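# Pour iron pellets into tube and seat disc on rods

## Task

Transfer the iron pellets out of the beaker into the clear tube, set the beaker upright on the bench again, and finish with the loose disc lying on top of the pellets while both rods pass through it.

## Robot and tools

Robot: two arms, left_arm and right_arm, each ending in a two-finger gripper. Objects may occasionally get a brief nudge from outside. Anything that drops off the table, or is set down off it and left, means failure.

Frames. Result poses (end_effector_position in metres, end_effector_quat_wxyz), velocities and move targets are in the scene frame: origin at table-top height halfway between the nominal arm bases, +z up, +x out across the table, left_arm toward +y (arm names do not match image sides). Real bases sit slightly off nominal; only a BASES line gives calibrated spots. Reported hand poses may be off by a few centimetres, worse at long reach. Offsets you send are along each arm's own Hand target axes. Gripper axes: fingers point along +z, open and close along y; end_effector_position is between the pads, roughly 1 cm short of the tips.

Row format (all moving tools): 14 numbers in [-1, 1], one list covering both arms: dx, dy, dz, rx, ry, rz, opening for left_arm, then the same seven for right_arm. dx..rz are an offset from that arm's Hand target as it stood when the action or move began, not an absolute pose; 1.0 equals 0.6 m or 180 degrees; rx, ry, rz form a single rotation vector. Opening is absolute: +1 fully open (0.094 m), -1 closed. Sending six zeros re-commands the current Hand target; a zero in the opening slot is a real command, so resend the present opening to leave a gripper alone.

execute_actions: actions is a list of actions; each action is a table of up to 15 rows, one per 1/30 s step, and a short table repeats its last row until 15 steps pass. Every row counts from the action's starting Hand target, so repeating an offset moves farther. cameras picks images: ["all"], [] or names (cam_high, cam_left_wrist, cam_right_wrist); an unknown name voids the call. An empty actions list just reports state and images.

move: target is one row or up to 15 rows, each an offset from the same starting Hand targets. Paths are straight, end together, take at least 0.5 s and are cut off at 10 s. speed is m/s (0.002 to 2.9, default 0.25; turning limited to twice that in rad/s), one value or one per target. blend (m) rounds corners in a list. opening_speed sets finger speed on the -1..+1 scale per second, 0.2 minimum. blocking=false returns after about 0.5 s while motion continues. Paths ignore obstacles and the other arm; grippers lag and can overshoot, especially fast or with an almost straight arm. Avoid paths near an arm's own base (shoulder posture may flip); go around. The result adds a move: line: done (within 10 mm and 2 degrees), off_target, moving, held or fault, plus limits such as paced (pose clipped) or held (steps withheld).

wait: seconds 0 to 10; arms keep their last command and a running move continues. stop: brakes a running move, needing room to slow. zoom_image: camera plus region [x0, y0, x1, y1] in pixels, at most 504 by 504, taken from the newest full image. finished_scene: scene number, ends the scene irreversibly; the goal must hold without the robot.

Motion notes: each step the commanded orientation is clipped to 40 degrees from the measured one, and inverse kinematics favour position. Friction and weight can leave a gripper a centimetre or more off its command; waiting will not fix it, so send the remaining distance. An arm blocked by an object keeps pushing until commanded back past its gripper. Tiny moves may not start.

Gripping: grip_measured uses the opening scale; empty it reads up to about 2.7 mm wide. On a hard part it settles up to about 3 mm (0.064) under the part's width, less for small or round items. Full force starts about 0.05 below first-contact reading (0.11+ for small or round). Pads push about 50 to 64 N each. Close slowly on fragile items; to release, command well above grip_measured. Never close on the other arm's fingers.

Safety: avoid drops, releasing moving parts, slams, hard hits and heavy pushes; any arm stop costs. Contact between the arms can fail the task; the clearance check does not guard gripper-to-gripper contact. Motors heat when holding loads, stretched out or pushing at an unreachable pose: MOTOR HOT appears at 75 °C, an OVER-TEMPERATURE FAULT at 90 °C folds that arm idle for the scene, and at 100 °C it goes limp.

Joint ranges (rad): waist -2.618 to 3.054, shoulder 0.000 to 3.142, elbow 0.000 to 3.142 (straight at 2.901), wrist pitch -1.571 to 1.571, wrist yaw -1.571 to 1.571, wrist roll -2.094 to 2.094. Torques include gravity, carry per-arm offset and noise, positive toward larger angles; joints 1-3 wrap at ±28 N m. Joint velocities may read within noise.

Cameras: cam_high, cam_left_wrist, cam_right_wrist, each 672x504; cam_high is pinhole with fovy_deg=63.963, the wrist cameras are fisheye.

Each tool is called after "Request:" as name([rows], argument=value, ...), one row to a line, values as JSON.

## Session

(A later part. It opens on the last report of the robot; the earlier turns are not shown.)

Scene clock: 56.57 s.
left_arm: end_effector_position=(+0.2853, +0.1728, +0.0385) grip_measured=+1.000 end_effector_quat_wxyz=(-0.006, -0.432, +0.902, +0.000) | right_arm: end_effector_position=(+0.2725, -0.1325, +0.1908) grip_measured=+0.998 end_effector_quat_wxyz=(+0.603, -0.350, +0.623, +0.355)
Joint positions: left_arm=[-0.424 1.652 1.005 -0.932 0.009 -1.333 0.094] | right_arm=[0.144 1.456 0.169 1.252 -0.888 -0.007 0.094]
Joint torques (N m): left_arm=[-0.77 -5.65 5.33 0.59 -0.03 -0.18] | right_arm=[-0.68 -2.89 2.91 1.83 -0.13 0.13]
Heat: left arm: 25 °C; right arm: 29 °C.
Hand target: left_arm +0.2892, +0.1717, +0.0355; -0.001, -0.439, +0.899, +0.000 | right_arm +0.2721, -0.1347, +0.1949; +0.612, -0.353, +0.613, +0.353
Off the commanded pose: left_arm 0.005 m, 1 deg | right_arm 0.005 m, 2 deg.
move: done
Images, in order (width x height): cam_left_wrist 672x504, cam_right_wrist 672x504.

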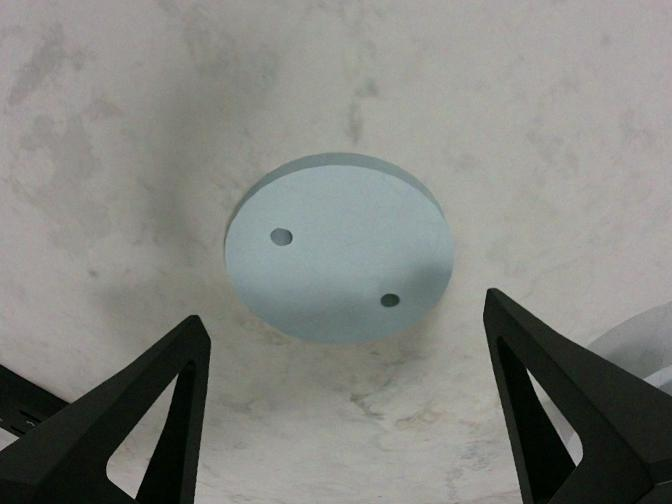

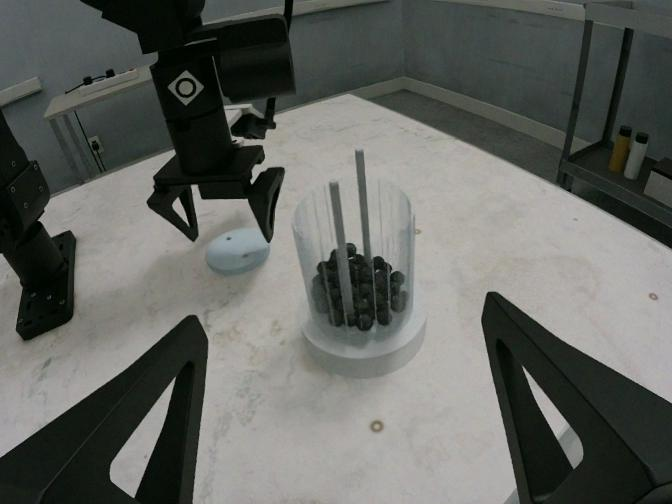

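Request:
move(target=[0,0,0.037,0,0,0,1.0,0,0,0,0,0,0,1.0], speed=0.08, cameras=["cam_left_wrist","cam_right_wrist"])

Request:
zoom_image(camera="cam_right_wrist", region=[130, 130, 310, 290])

Scene clock: 58.47 s.
left_arm: end_effector_position=(+0.2862, +0.1724, +0.0173) grip_measured=+1.000 end_effector_quat_wxyz=(-0.005, -0.432, +0.902, -0.001) | right_arm: end_effector_position=(+0.2725, -0.1325, +0.1908) grip_measured=+0.998 end_effector_quat_wxyz=(+0.603, -0.350, +0.623, +0.355)
Joint positions: left_arm=[-0.424 1.69 0.954 -0.84 0.009 -1.333 0.094] | right_arm=[0.144 1.456 0.169 1.252 -0.888 -0.007 0.094]
Joint torques (N m): left_arm=[-0.72 -5.48 5.05 0.58 -0.04 -0.16] | right_arm=[-0.85 -2.76 2.95 1.86 -0.13 0.13]
Heat: left arm: 25 °C; right arm: 29 °C.
Hand target: left_arm +0.2892, +0.1717, +0.0133; -0.001, -0.439, +0.899, +0.000 | right_arm +0.2721, -0.1347, +0.1949; +0.612, -0.353, +0.613, +0.353
Off the commanded pose: left_arm 0.005 m, 1 deg | right_arm 0.005 m, 2 deg.
move: done
Images, in order (width x height): cam_left_wrist 672x504, cam_right_wrist 672x504.

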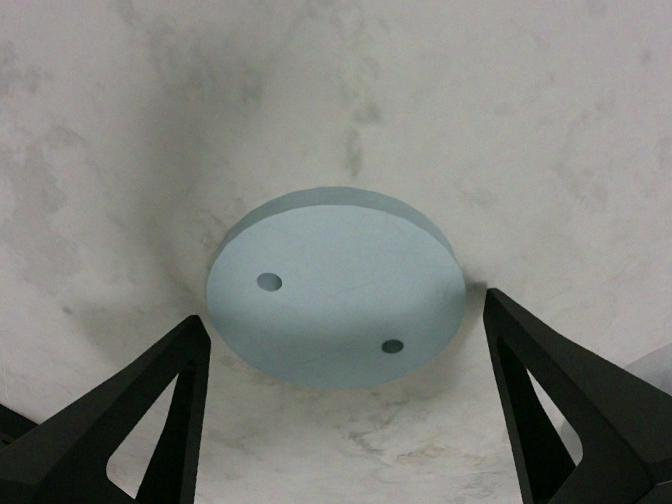

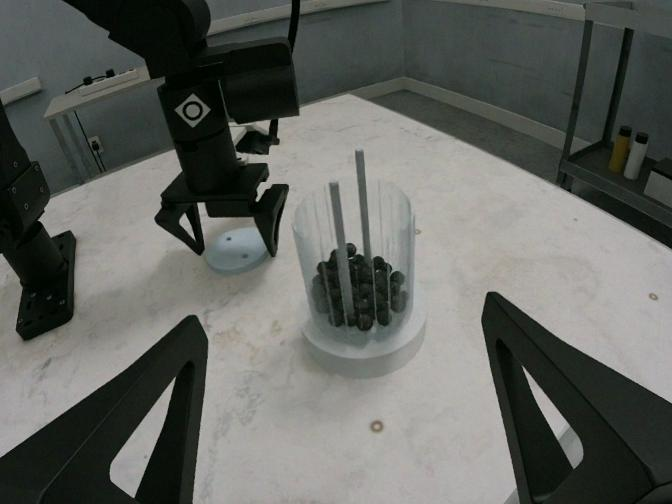

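Scaled by 2.800 from the camera's 672x504 image, which has a finer 960x720 frame.

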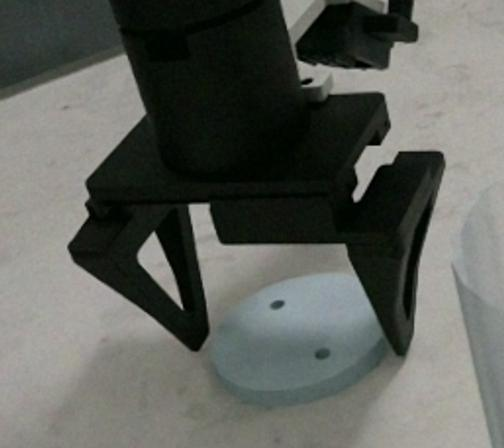

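Request:
move(target=[0,0,0.0078,0,0,0,1.0,0,0,0,0,0,0,1.0], speed=0.04, cameras=["cam_left_wrist","cam_right_wrist"])

Request:
zoom_image(camera="cam_right_wrist", region=[130, 130, 310, 290])

Scene clock: 62.07 s.
left_arm: end_effector_position=(+0.2869, +0.1721, +0.0134) grip_measured=+1.000 end_effector_quat_wxyz=(-0.004, -0.433, +0.902, -0.002) | right_arm: end_effector_position=(+0.2725, -0.1325, +0.1908) grip_measured=+0.998 end_effector_quat_wxyz=(+0.603, -0.350, +0.623, +0.355)
Joint positions: left_arm=[-0.424 1.698 0.945 -0.82 0.009 -1.335 0.094] | right_arm=[0.144 1.456 0.169 1.252 -0.888 -0.007 0.094]
Joint torques (N m): left_arm=[-0.69 -5.67 4.57 0.55 0.09 -0.1] | right_arm=[-0.69 -2.84 2.99 1.83 -0.15 0.14]
Heat: left arm: 25 °C; right arm: 29 °C.
Hand target: left_arm +0.2892, +0.1717, +0.0086; -0.001, -0.439, +0.899, +0.000 | right_arm +0.2721, -0.1347, +0.1949; +0.612, -0.353, +0.613, +0.353
Off the commanded pose: left_arm 0.005 m, 1 deg | right_arm 0.005 m, 2 deg.
move: done
Images, in order (width x height): cam_left_wrist 672x504, cam_right_wrist 672x504.

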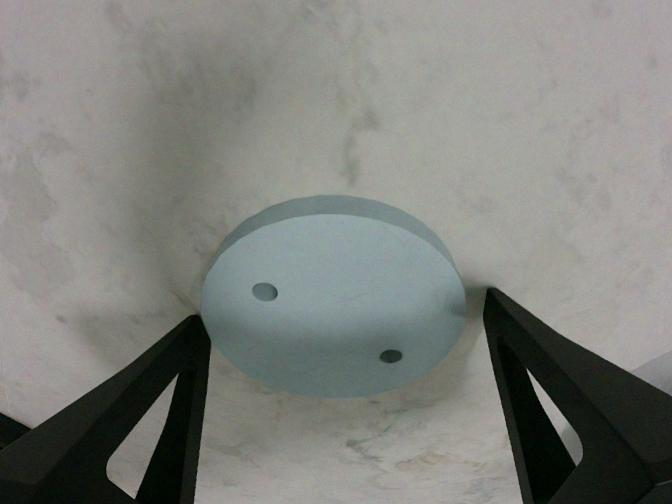

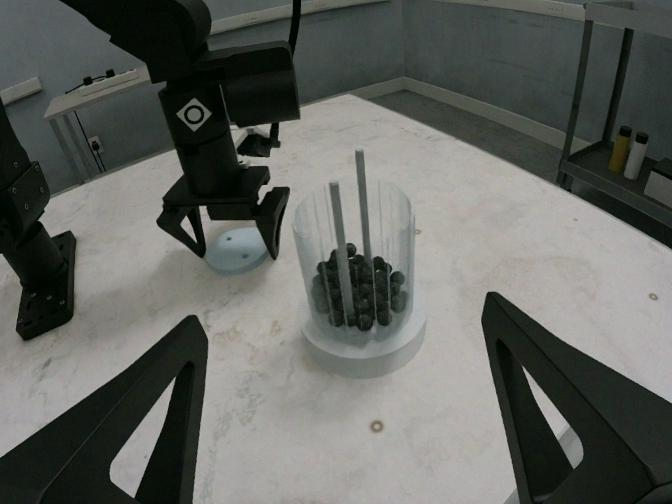

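Scaled by 2.800 from the camera's 672x504 image, which has a finer 960x720 frame.

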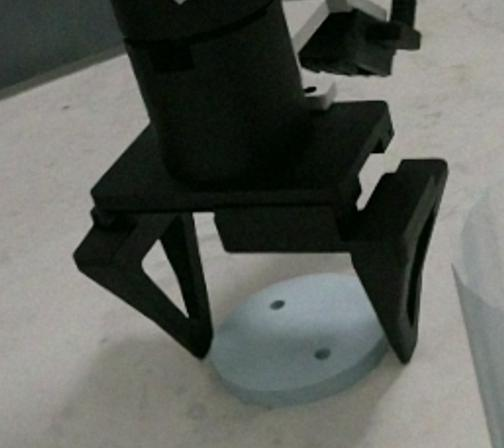

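Request:
move(target=[-0.002,0,0.0085,0,0,0,1.0,0,0,0,0,0,0,1.0], speed=0.04, cameras=["cam_left_wrist","cam_right_wrist"])

Request:
zoom_image(camera="cam_right_wrist", region=[180, 200, 300, 290])

Scene clock: 63.47 s.
left_arm: end_effector_position=(+0.2876, +0.1718, +0.0127) grip_measured=+1.000 end_effector_quat_wxyz=(-0.003, -0.433, +0.902, -0.004) | right_arm: end_effector_position=(+0.2725, -0.1325, +0.1908) grip_measured=+0.998 end_effector_quat_wxyz=(+0.603, -0.350, +0.623, +0.355)
Joint positions: left_arm=[-0.424 1.698 0.942 -0.812 0.009 -1.335 0.094] | right_arm=[0.144 1.456 0.169 1.252 -0.888 -0.007 0.094]
Joint torques (N m): left_arm=[-0.1 -4.42 4.33 0.7 -0.01 -0.11] | right_arm=[-0.68 -2.84 2.91 1.84 -0.12 0.11]
Heat: left arm: 25 °C; right arm: 29 °C.
Hand target: left_arm +0.2899, +0.1726, +0.0035; -0.001, -0.439, +0.899, +0.000 | right_arm +0.2721, -0.1347, +0.1949; +0.612, -0.353, +0.613, +0.353
Off the commanded pose: left_arm 0.009 m, 1 deg | right_arm 0.005 m, 2 deg.
move: done
Images, in order (width x height): cam_left_wrist 672x504, cam_right_wrist 672x504.

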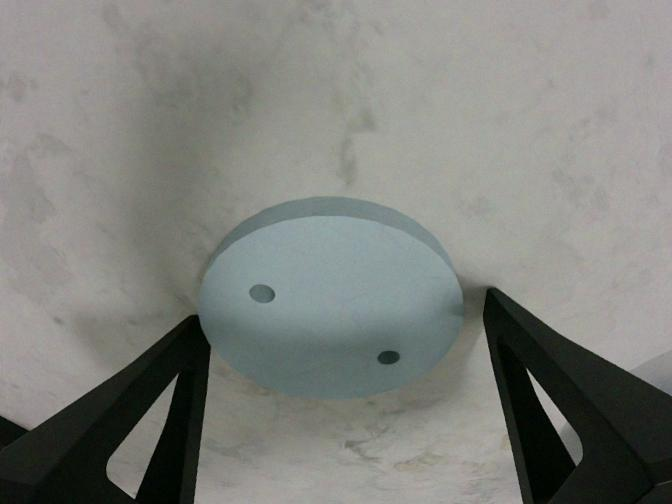

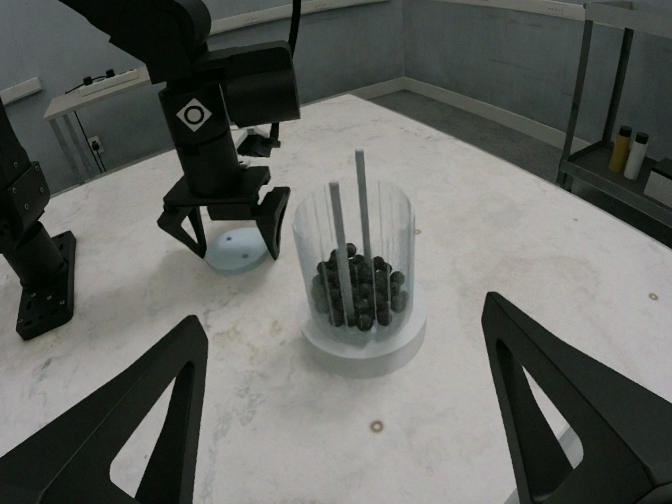

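Scaled by 4.200 from the camera's 672x504 image, which has a finer 960x720 frame.

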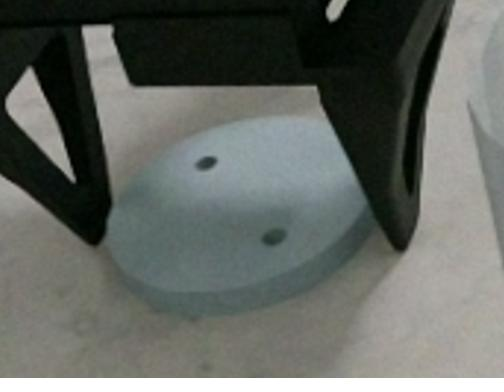

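Request:
move(target=[0,0.003,-0.0075,0,0,0,0.5,0,0,0,0,0,0,1.0], opening_speed=0.25, speed=0.04, cameras=["cam_left_wrist","cam_right_wrist"])

Request:
zoom_image(camera="cam_right_wrist", region=[180, 200, 300, 290])

Scene clock: 66.70 s.
left_arm: end_effector_position=(+0.2879, +0.1716, +0.0127) grip_measured=+0.668 end_effector_quat_wxyz=(-0.002, -0.433, +0.902, -0.005) | right_arm: end_effector_position=(+0.2725, -0.1325, +0.1908) grip_measured=+0.998 end_effector_quat_wxyz=(+0.603, -0.350, +0.623, +0.355)
Joint positions: left_arm=[-0.424 1.698 0.942 -0.81 0.009 -1.335 0.078] | right_arm=[0.144 1.456 0.169 1.252 -0.888 -0.007 0.094]
Joint torques (N m): left_arm=[-0.1 -5.86 4.11 0.56 0.03 -0.15] | right_arm=[-0.7 -2.7 2.95 1.82 -0.15 0.1]
Heat: left arm: 25 °C; right arm: 30 °C.
Hand target: left_arm +0.2885, +0.1738, +0.0080; -0.001, -0.439, +0.899, +0.000 | right_arm +0.2721, -0.1347, +0.1949; +0.612, -0.353, +0.613, +0.353
Off the commanded pose: left_arm 0.005 m, 1 deg | right_arm 0.005 m, 2 deg.
move: done
Images, in order (width x height): cam_left_wrist 672x504, cam_right_wrist 672x504.

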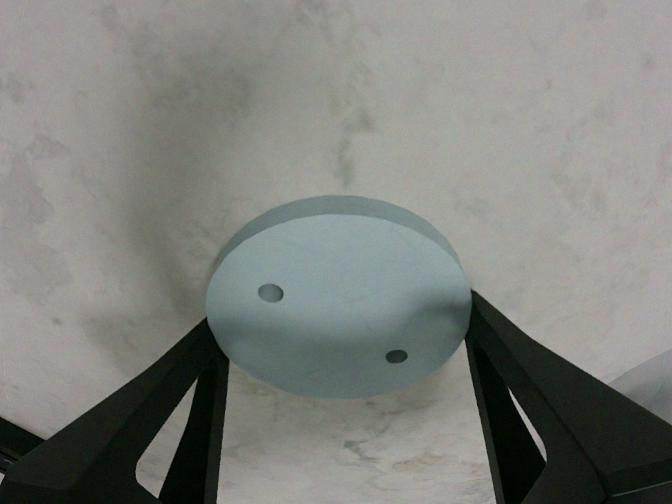

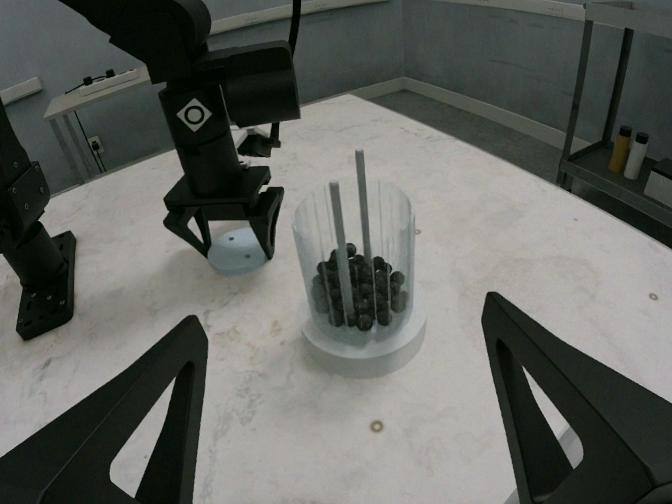

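Scaled by 4.200 from the camera's 672x504 image, which has a finer 960x720 frame.

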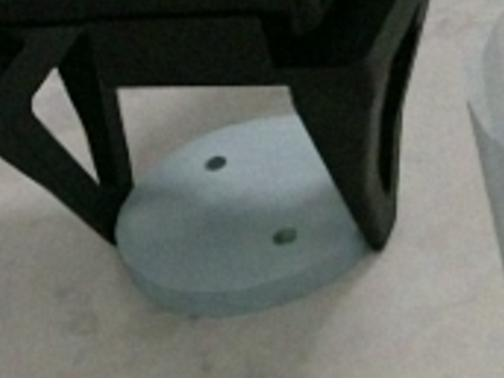

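Request:
zoom_image(camera="cam_left_wrist", region=[200, 190, 480, 410])

Scaled by 1.800 from the camera's 672x504 image, which has a finer 960x720 frame.

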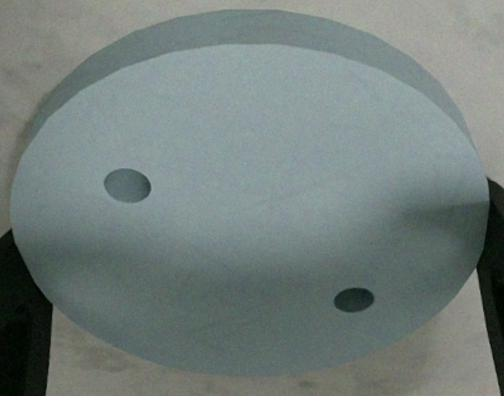

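Request:
move([
  [0,0,-0.195,0,0,0,0.5,0,0,0,0,0,0,1.0],
  [0.052,-0.1602,-0.3067,0,0,0.3389,0.5,0,0,0,0,0,0,1.0],
], speed=0.2, cameras=["all"])

Request:
zoom_image(camera="cam_left_wrist", region=[480, 60, 672, 280])

Request:
zoom_image(camera="cam_left_wrist", region=[200, 190, 480, 410])

Scene clock: 74.17 s.
left_arm: end_effector_position=(+0.3417, +0.0922, +0.1910) grip_measured=+0.668 end_effector_quat_wxyz=(+0.010, +0.067, +0.998, -0.011) | right_arm: end_effector_position=(+0.2725, -0.1325, +0.1908) grip_measured=+0.998 end_effector_quat_wxyz=(+0.603, -0.350, +0.623, +0.355)
Joint positions: left_arm=[-0.56 1.919 1.95 -1.574 0.009 -0.442 0.078] | right_arm=[0.144 1.456 0.169 1.252 -0.888 -0.007 0.094]
Joint torques (N m): left_arm=[-0.59 -7.86 7.75 0.32 -0.09 0.12] | right_arm=[-0.76 -2.8 2.99 1.85 -0.12 0.09]
Heat: left arm: 25 °C; right arm: 30 °C.
Hand target: left_arm +0.3452, +0.0902, +0.1921; +0.000, +0.078, +0.997, +0.000 | right_arm +0.2721, -0.1347, +0.1949; +0.612, -0.353, +0.613, +0.353
Off the commanded pose: left_arm 0.004 m, 2 deg | right_arm 0.005 m, 2 deg.
joint sent to its limit (left arm) — joint 4 (wrist pitch), lower limit. The joint targets are off in position, not in orientation.
move: done

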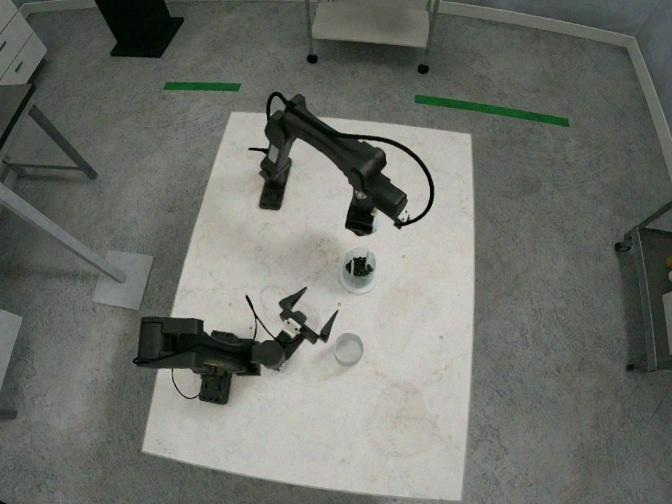

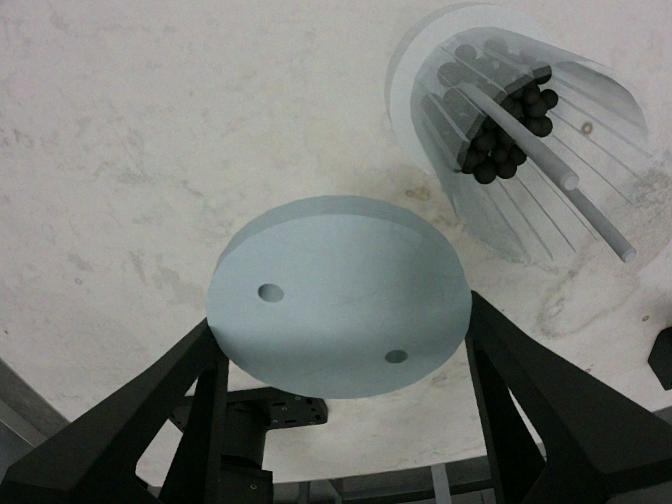

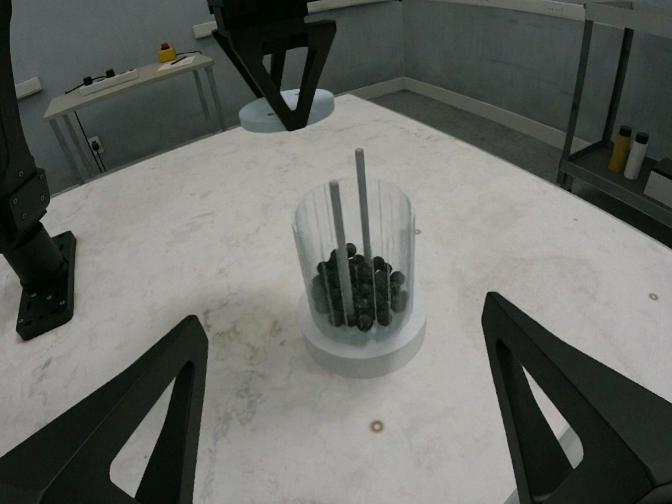

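Scaled by 2.291 from the camera's 672x504 image, which has a finer 960x720 frame.

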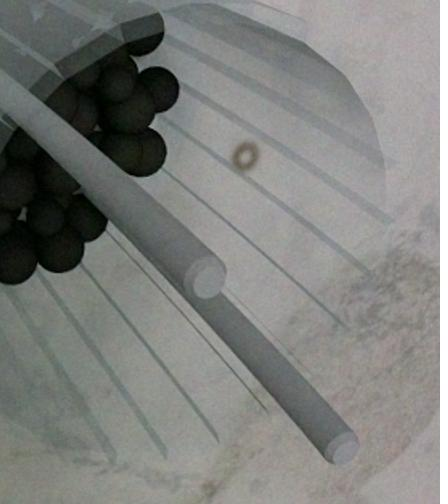

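Scaled by 1.800 from the camera's 672x504 image, which has a finer 960x720 frame.

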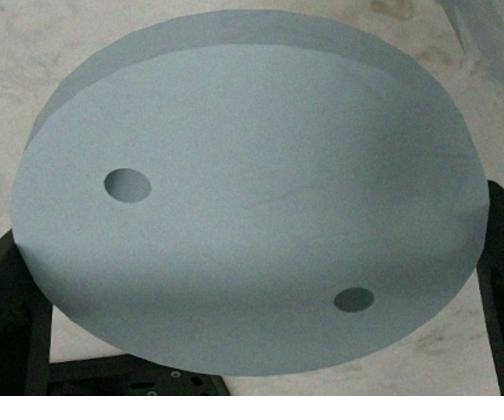

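Request:
move(target=[-0.0178,-0.0977,0,0,0,0,0.5,0,0,0,0,0,0,1.0], speed=0.1, cameras=["all"])

Request:
zoom_image(camera="cam_left_wrist", region=[400, 100, 560, 320])

Request:
zoom_image(camera="cam_right_wrist", region=[230, 40, 420, 230])

Scene clock: 77.67 s.
left_arm: end_effector_position=(+0.3424, +0.0336, +0.1912) grip_measured=+0.668 end_effector_quat_wxyz=(+0.027, +0.085, +0.996, -0.024) | right_arm: end_effector_position=(+0.2725, -0.1325, +0.1908) grip_measured=+0.998 end_effector_quat_wxyz=(+0.603, -0.350, +0.623, +0.355)
Joint positions: left_arm=[-0.684 2.036 2.116 -1.579 0.008 -0.531 0.078] | right_arm=[0.144 1.456 0.169 1.252 -0.888 -0.007 0.094]
Joint torques (N m): left_arm=[-0.39 -8.73 7.99 0.42 -0.03 -0.09] | right_arm=[-0.66 -2.82 2.86 1.84 -0.11 0.11]
Heat: left arm: 26 °C; right arm: 30 °C.
Hand target: left_arm +0.3466, +0.0306, +0.1921; +0.000, +0.078, +0.997, +0.000 | right_arm +0.2721, -0.1347, +0.1949; +0.612, -0.353, +0.613, +0.353
Off the commanded pose: left_arm 0.005 m, 4 deg | right_arm 0.005 m, 2 deg.
joint sent to its limit (left arm) — joint 4 (wrist pitch), lower limit. The joint targets are off in position and orientation.
move: off_target (left_arm)

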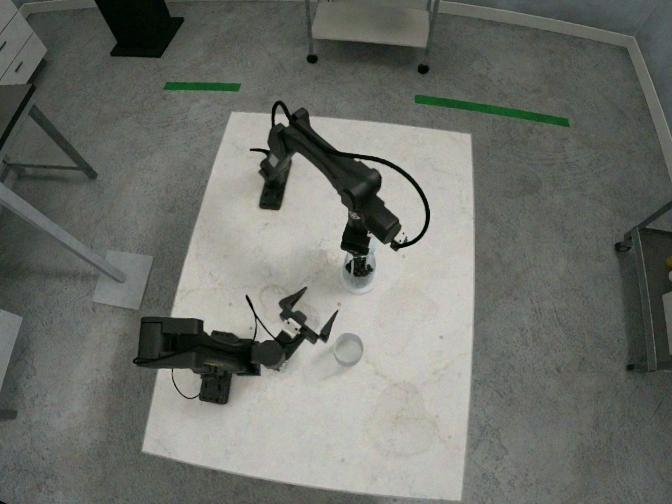

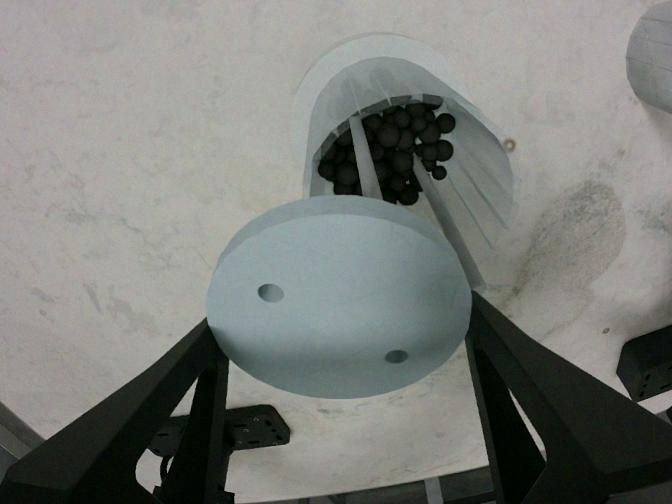

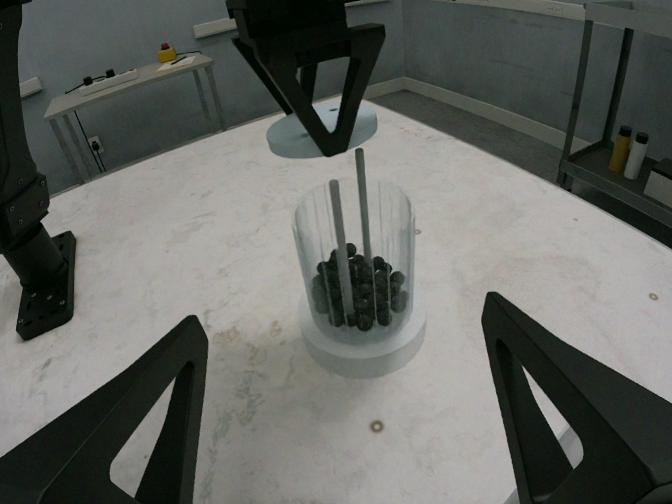

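Scaled by 2.291 from the camera's 672x504 image, which has a finer 960x720 frame.

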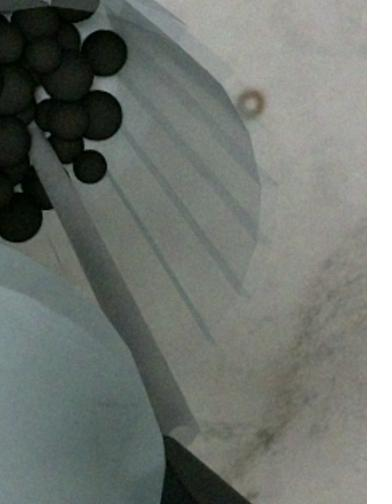

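Scaled by 2.653 from the camera's 672x504 image, which has a finer 960x720 frame.

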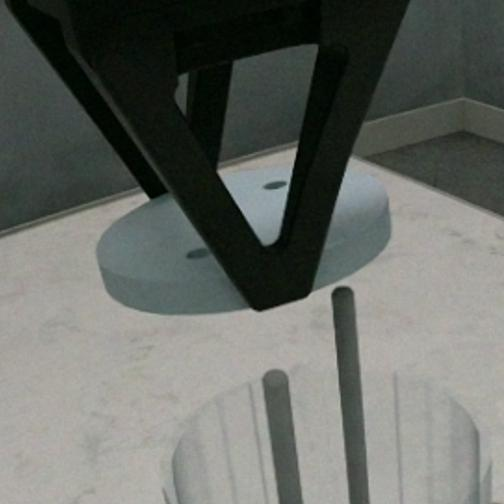

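Request:
move(target=[-0.0105,-0.0572,0.0103,0,0,-0.0139,0.5,0,0,0,0,0,0,1.0], speed=0.08, cameras=["all"])

Request:
zoom_image(camera="cam_left_wrist", region=[260, 90, 400, 220])

Request:
zoom_image(camera="cam_right_wrist", region=[290, 90, 410, 210])

Request:
zoom_image(camera="cam_right_wrist", region=[290, 170, 410, 290])

Scene clock: 81.27 s.
left_arm: end_effector_position=(+0.3433, -0.0008, +0.1859) grip_measured=+0.668 end_effector_quat_wxyz=(+0.033, +0.064, +0.997, -0.033) | right_arm: end_effector_position=(+0.2725, -0.1325, +0.1908) grip_measured=+0.998 end_effector_quat_wxyz=(+0.603, -0.350, +0.623, +0.355)
Joint positions: left_arm=[-0.746 2.123 2.226 -1.581 0.008 -0.635 0.078] | right_arm=[0.144 1.456 0.169 1.252 -0.888 -0.007 0.094]
Joint torques (N m): left_arm=[-0.24 -9.47 7.91 0.55 -0.06 -0.09] | right_arm=[-0.72 -2.95 2.86 1.84 -0.13 0.13]
Heat: left arm: 26 °C; right arm: 31 °C.
Hand target: left_arm +0.3475, -0.0043, +0.1860; +0.000, +0.056, +0.998, +0.000 | right_arm +0.2721, -0.1347, +0.1949; +0.612, -0.353, +0.613, +0.353
Off the commanded pose: left_arm 0.006 m, 5 deg | right_arm 0.005 m, 2 deg.
joint sent to its limit (left arm) — joint 4 (wrist pitch), lower limit. The joint targets are off in position and orientation.
move: off_target (left_arm)

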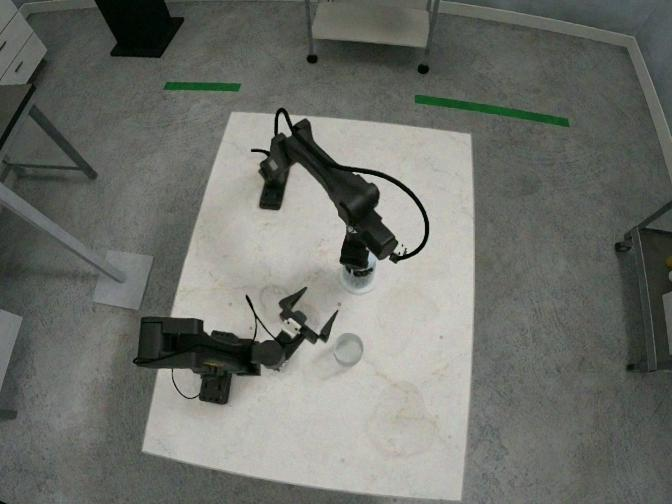

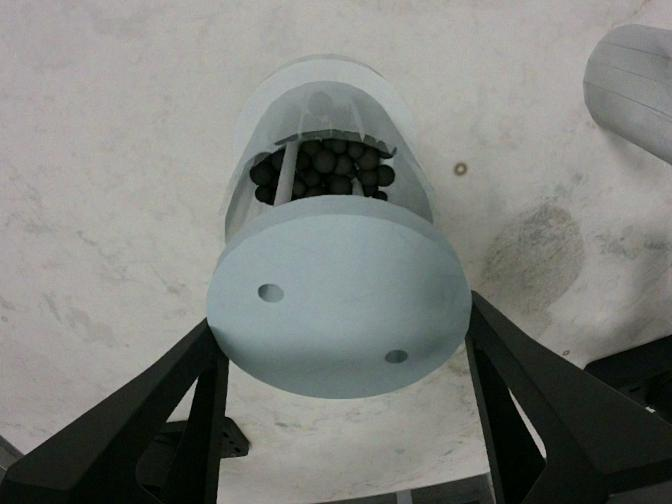

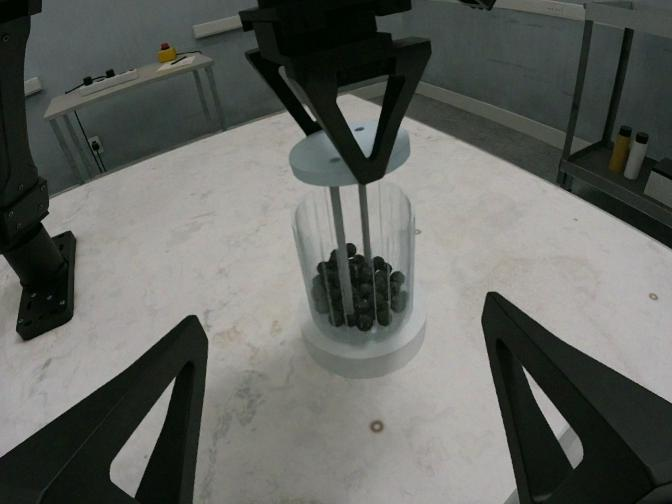

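Scaled by 3.600 from the camera's 672x504 image, which has a finer 960x720 frame.

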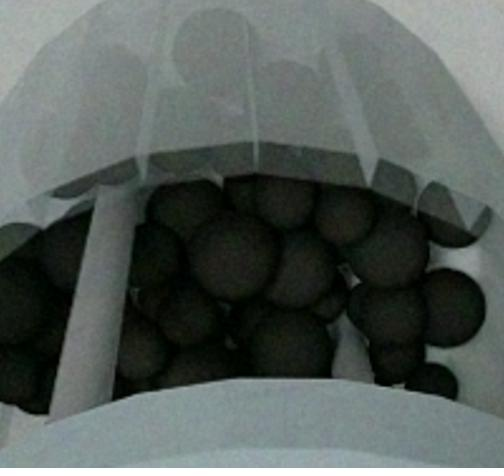

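Scaled by 4.200 from the camera's 672x504 image, which has a finer 960x720 frame.

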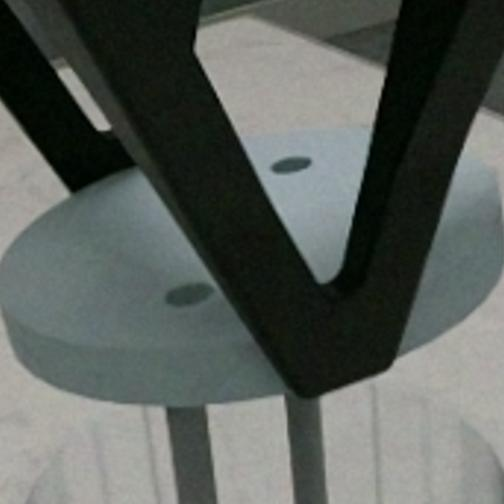

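Scaled by 4.200 from the camera's 672x504 image, which has a finer 960x720 frame.

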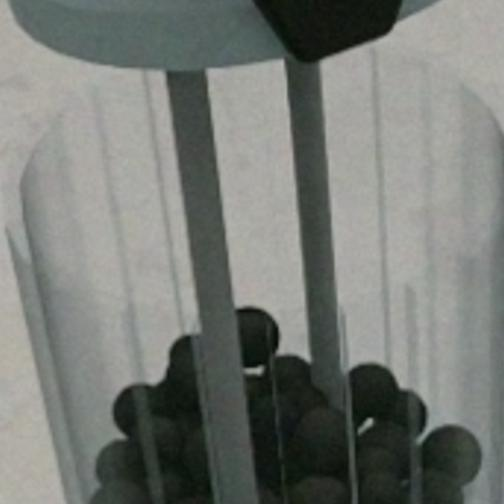

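Request:
move(target=[0.0027,0.0022,0.01,0,0,0.0067,0.5,0,0,0,0,0,0,1.0], speed=0.04, cameras=["cam_left_wrist","cam_right_wrist"])

Request:
zoom_image(camera="cam_left_wrist", region=[260, 90, 400, 220])

Request:
zoom_image(camera="cam_right_wrist", region=[290, 90, 410, 210])

Request:
zoom_image(camera="cam_right_wrist", region=[290, 170, 410, 290])

Scene clock: 85.07 s.
left_arm: end_effector_position=(+0.3433, -0.0008, +0.1859) grip_measured=+0.668 end_effector_quat_wxyz=(+0.033, +0.063, +0.997, -0.033) | right_arm: end_effector_position=(+0.2725, -0.1325, +0.1908) grip_measured=+0.998 end_effector_quat_wxyz=(+0.603, -0.350, +0.623, +0.355)
Joint positions: left_arm=[-0.746 2.123 2.226 -1.581 0.008 -0.637 0.078] | right_arm=[0.144 1.456 0.169 1.252 -0.888 -0.007 0.094]
Joint torques (N m): left_arm=[-0.18 -8.98 6.72 0.5 -0.03 0.08] | right_arm=[-0.64 -2.78 2.97 1.83 -0.15 0.13]
Heat: left arm: 26 °C; right arm: 31 °C.
Hand target: left_arm +0.3460, -0.0028, +0.1800; +0.000, +0.067, +0.998, +0.000 | right_arm +0.2721, -0.1347, +0.1949; +0.612, -0.353, +0.613, +0.353
Off the commanded pose: left_arm 0.007 m, 5 deg | right_arm 0.005 m, 2 deg.
joint sent to its limit (left arm) — joint 4 (wrist pitch), lower limit. The joint targets are off in position and orientation.
move: off_target (left_arm)
Images, in order (width x height): cam_left_wrist 672x504, cam_right_wrist 672x504.

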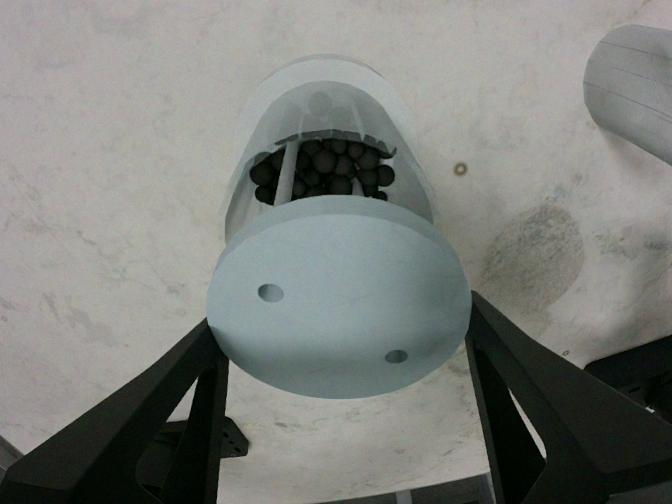

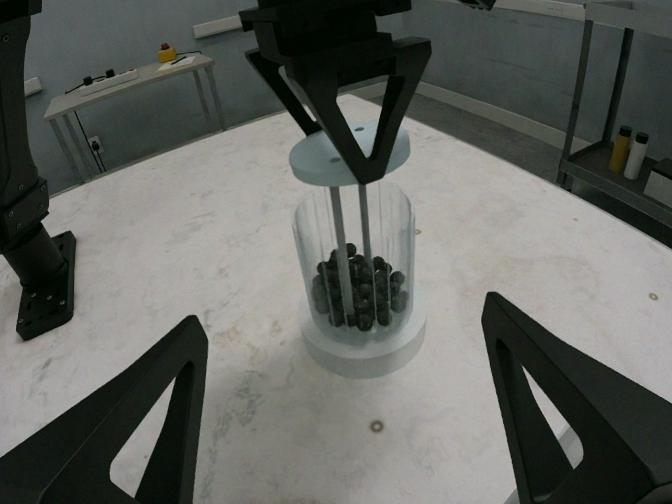

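Scaled by 3.600 from the camera's 672x504 image, which has a finer 960x720 frame.

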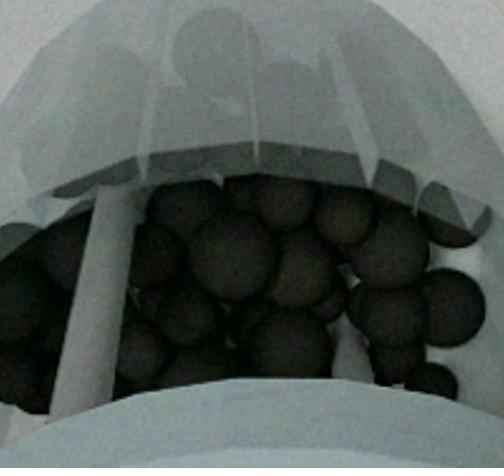

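Scaled by 4.200 from the camera's 672x504 image, which has a finer 960x720 frame.

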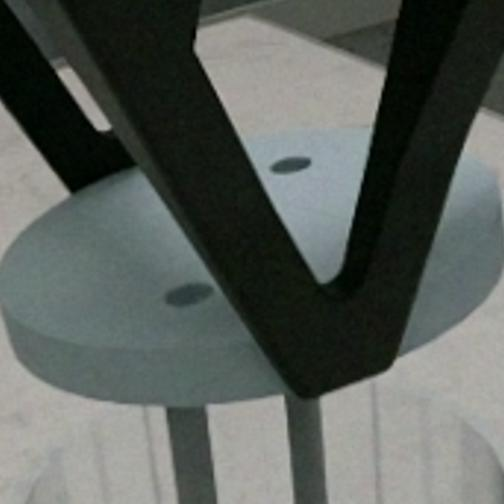

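Scaled by 4.200 from the camera's 672x504 image, which has a finer 960x720 frame.

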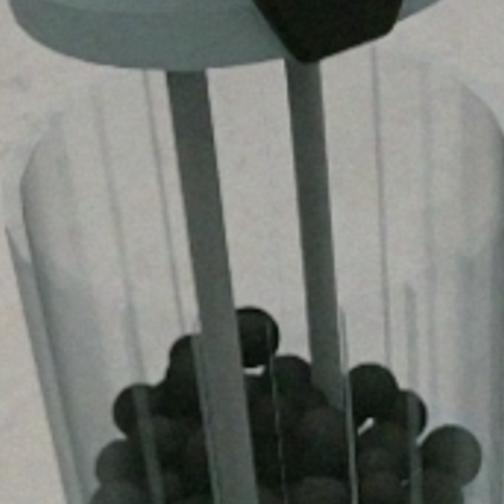

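Request:
move([
  [0.0112,0.0085,-0.0167,0,0,0.003,0.5,0,0,0,0,0,0,1.0],
  [0,0,-0.0025,0,0,0.0083,0.5,0,0,0,0,0,0,1.0],
], speed=0.05, cameras=["cam_left_wrist","cam_right_wrist"])

Request:
zoom_image(camera="cam_left_wrist", region=[260, 90, 400, 220])

Request:
zoom_image(camera="cam_right_wrist", region=[290, 90, 410, 210])

Request:
zoom_image(camera="cam_right_wrist", region=[290, 170, 410, 290])

Scene clock: 88.27 s.
left_arm: end_effector_position=(+0.3416, +0.0008, +0.1823) grip_measured=+0.668 end_effector_quat_wxyz=(+0.028, +0.070, +0.997, -0.028) | right_arm: end_effector_position=(+0.2725, -0.1325, +0.1908) grip_measured=+0.998 end_effector_quat_wxyz=(+0.603, -0.350, +0.623, +0.355)
Joint positions: left_arm=[-0.746 2.123 2.212 -1.581 0.008 -0.623 0.078] | right_arm=[0.144 1.456 0.169 1.252 -0.888 -0.007 0.094]
Joint torques (N m): left_arm=[-0.1 -9.18 8.14 0.48 -0.02 0.13] | right_arm=[-0.66 -2.74 2.91 1.85 -0.13 0.1]
Heat: left arm: 26 °C; right arm: 31 °C.
Hand target: left_arm +0.3460, -0.0028, +0.1815; +0.000, +0.080, +0.997, +0.000 | right_arm +0.2721, -0.1347, +0.1949; +0.612, -0.353, +0.613, +0.353
Off the commanded pose: left_arm 0.006 m, 5 deg | right_arm 0.005 m, 2 deg.
joint sent to its limit (left arm) — joint 4 (wrist pitch), lower limit. The joint targets are off in position and orientation.
move: off_target (left_arm)
Images, in order (width x height): cam_left_wrist 672x504, cam_right_wrist 672x504.

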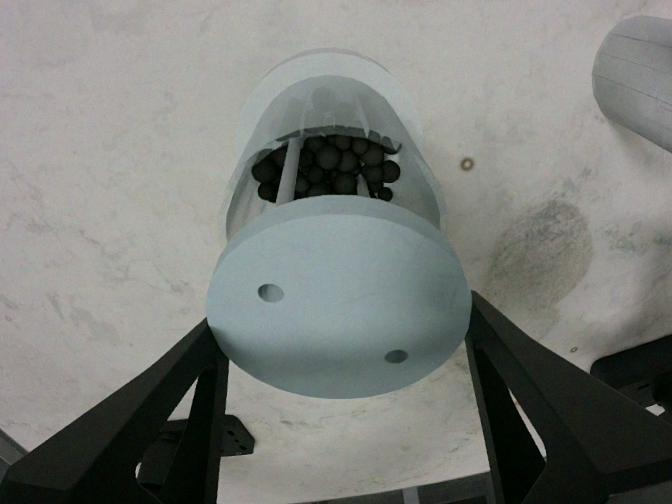

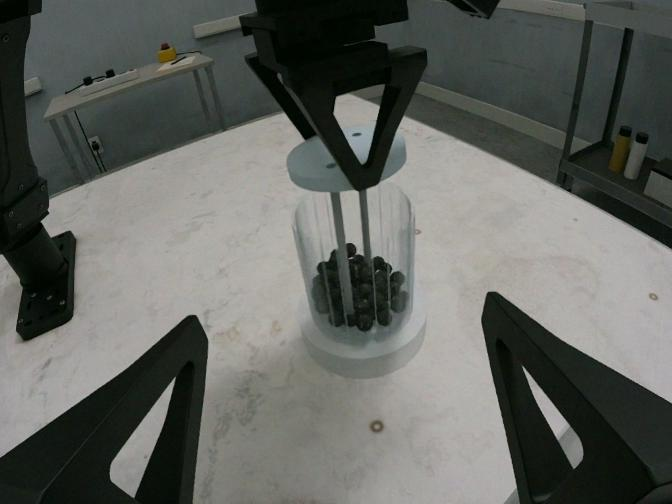

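Scaled by 3.600 from the camera's 672x504 image, which has a finer 960x720 frame.

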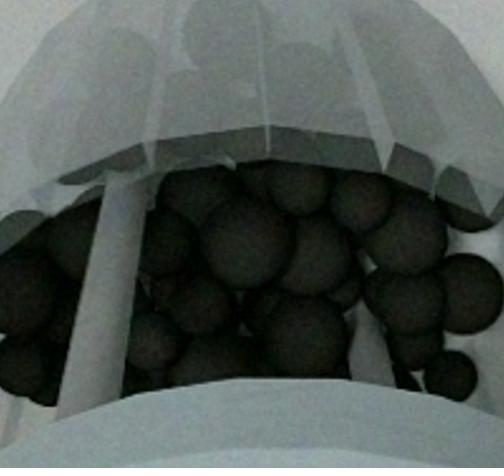

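Scaled by 4.200 from the camera's 672x504 image, which has a finer 960x720 frame.

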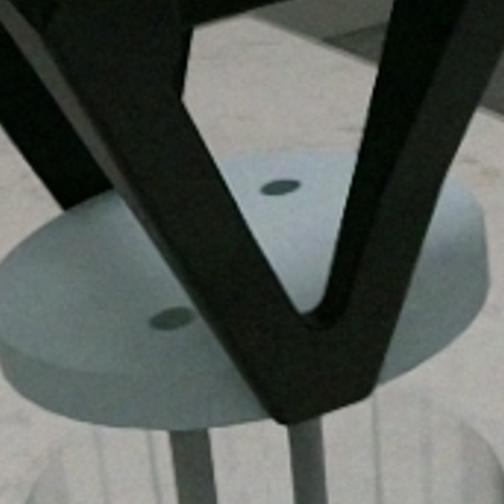

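Scaled by 4.200 from the camera's 672x504 image, which has a finer 960x720 frame.

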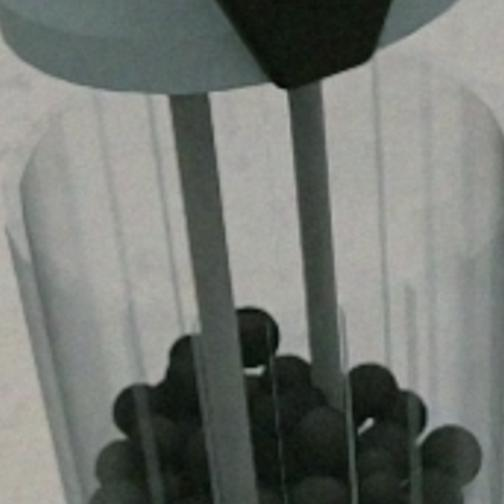

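Request:
move(target=[-0.0008,0,0.0142,0,0,0,0.5,0,0,0,0,0,0,1.0], speed=0.03, cameras=["cam_left_wrist","cam_right_wrist"])

Request:
zoom_image(camera="cam_left_wrist", region=[230, 90, 430, 380])

Request:
zoom_image(camera="cam_right_wrist", region=[290, 100, 410, 220])

Scene clock: 91.97 s.
left_arm: end_effector_position=(+0.3422, +0.0012, +0.1756) grip_measured=+0.668 end_effector_quat_wxyz=(+0.020, +0.072, +0.997, -0.022) | right_arm: end_effector_position=(+0.2725, -0.1325, +0.1908) grip_measured=+0.998 end_effector_quat_wxyz=(+0.603, -0.350, +0.623, +0.355)
Joint positions: left_arm=[-0.744 2.14 2.212 -1.584 0.008 -0.617 0.078] | right_arm=[0.144 1.456 0.169 1.252 -0.888 -0.007 0.094]
Joint torques (N m): left_arm=[-0.36 -9.22 7.84 0.45 0 0.12] | right_arm=[-0.68 -2.88 2.92 1.86 -0.12 0.11]
Heat: left arm: 26 °C; right arm: 31 °C.
Hand target: left_arm +0.3465, -0.0029, +0.1730; +0.000, +0.080, +0.997, +0.000 | right_arm +0.2721, -0.1347, +0.1949; +0.612, -0.353, +0.613, +0.353
Off the commanded pose: left_arm 0.006 m, 4 deg | right_arm 0.005 m, 2 deg.
joint sent to its limit (left arm) — joint 4 (wrist pitch), lower limit. The joint targets are off in position and orientation.
move: off_target (left_arm)
Images, in order (width x height): cam_left_wrist 672x504, cam_right_wrist 672x504.

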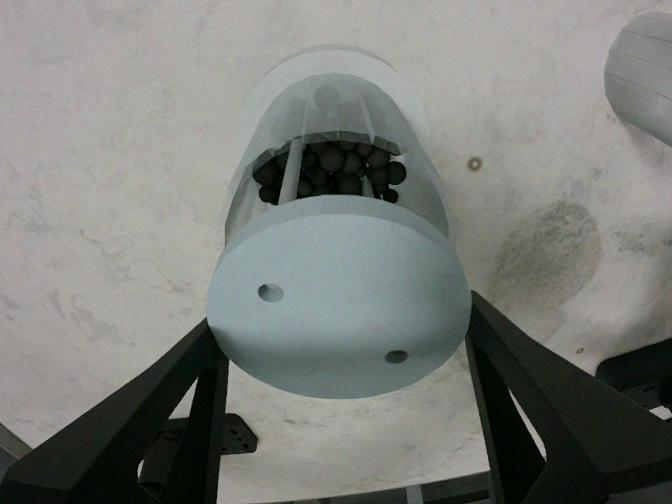

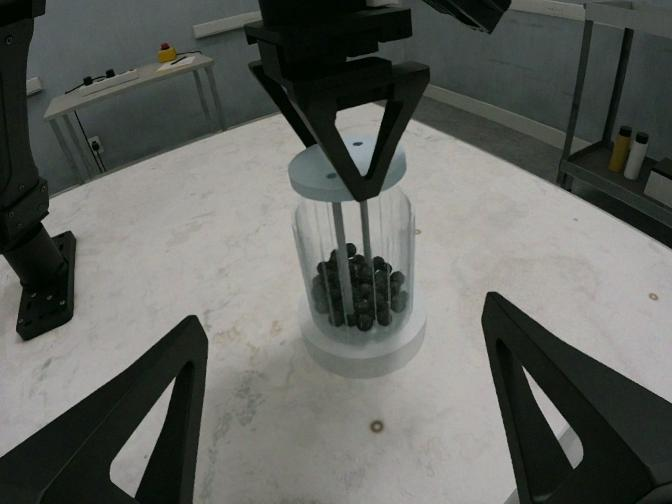

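Scaled by 1.738 from the camera's 672x504 image, which has a finer 960x720 frame.

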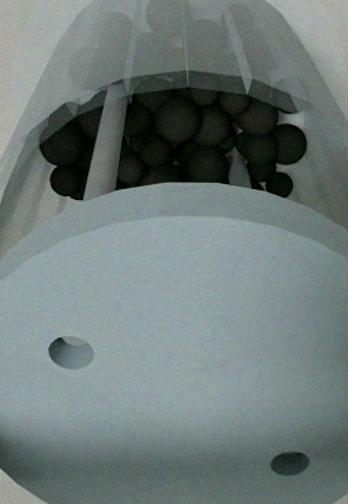

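Scaled by 4.200 from the camera's 672x504 image, which has a finer 960x720 frame.

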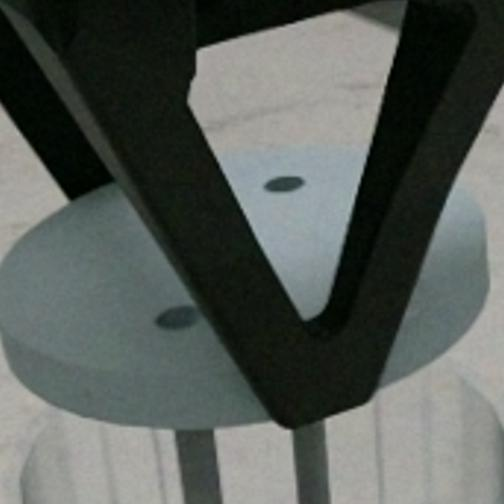

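Request:
zoom_image(camera="cam_left_wrist", region=[260, 120, 400, 220])

Request:
zoom_image(camera="cam_left_wrist", region=[240, 270, 430, 380])

Scaled by 3.600 from the camera's 672x504 image, which has a finer 960x720 frame.

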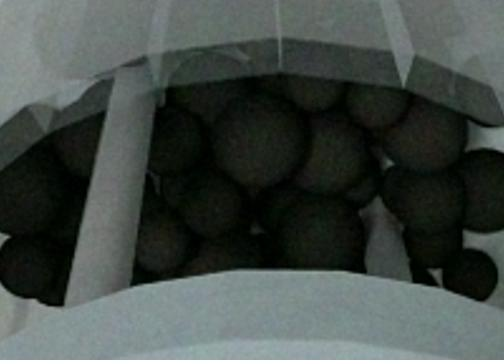

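Scaled by 2.653 from the camera's 672x504 image, which has a finer 960x720 frame.

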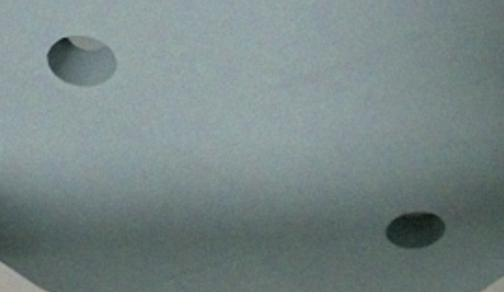

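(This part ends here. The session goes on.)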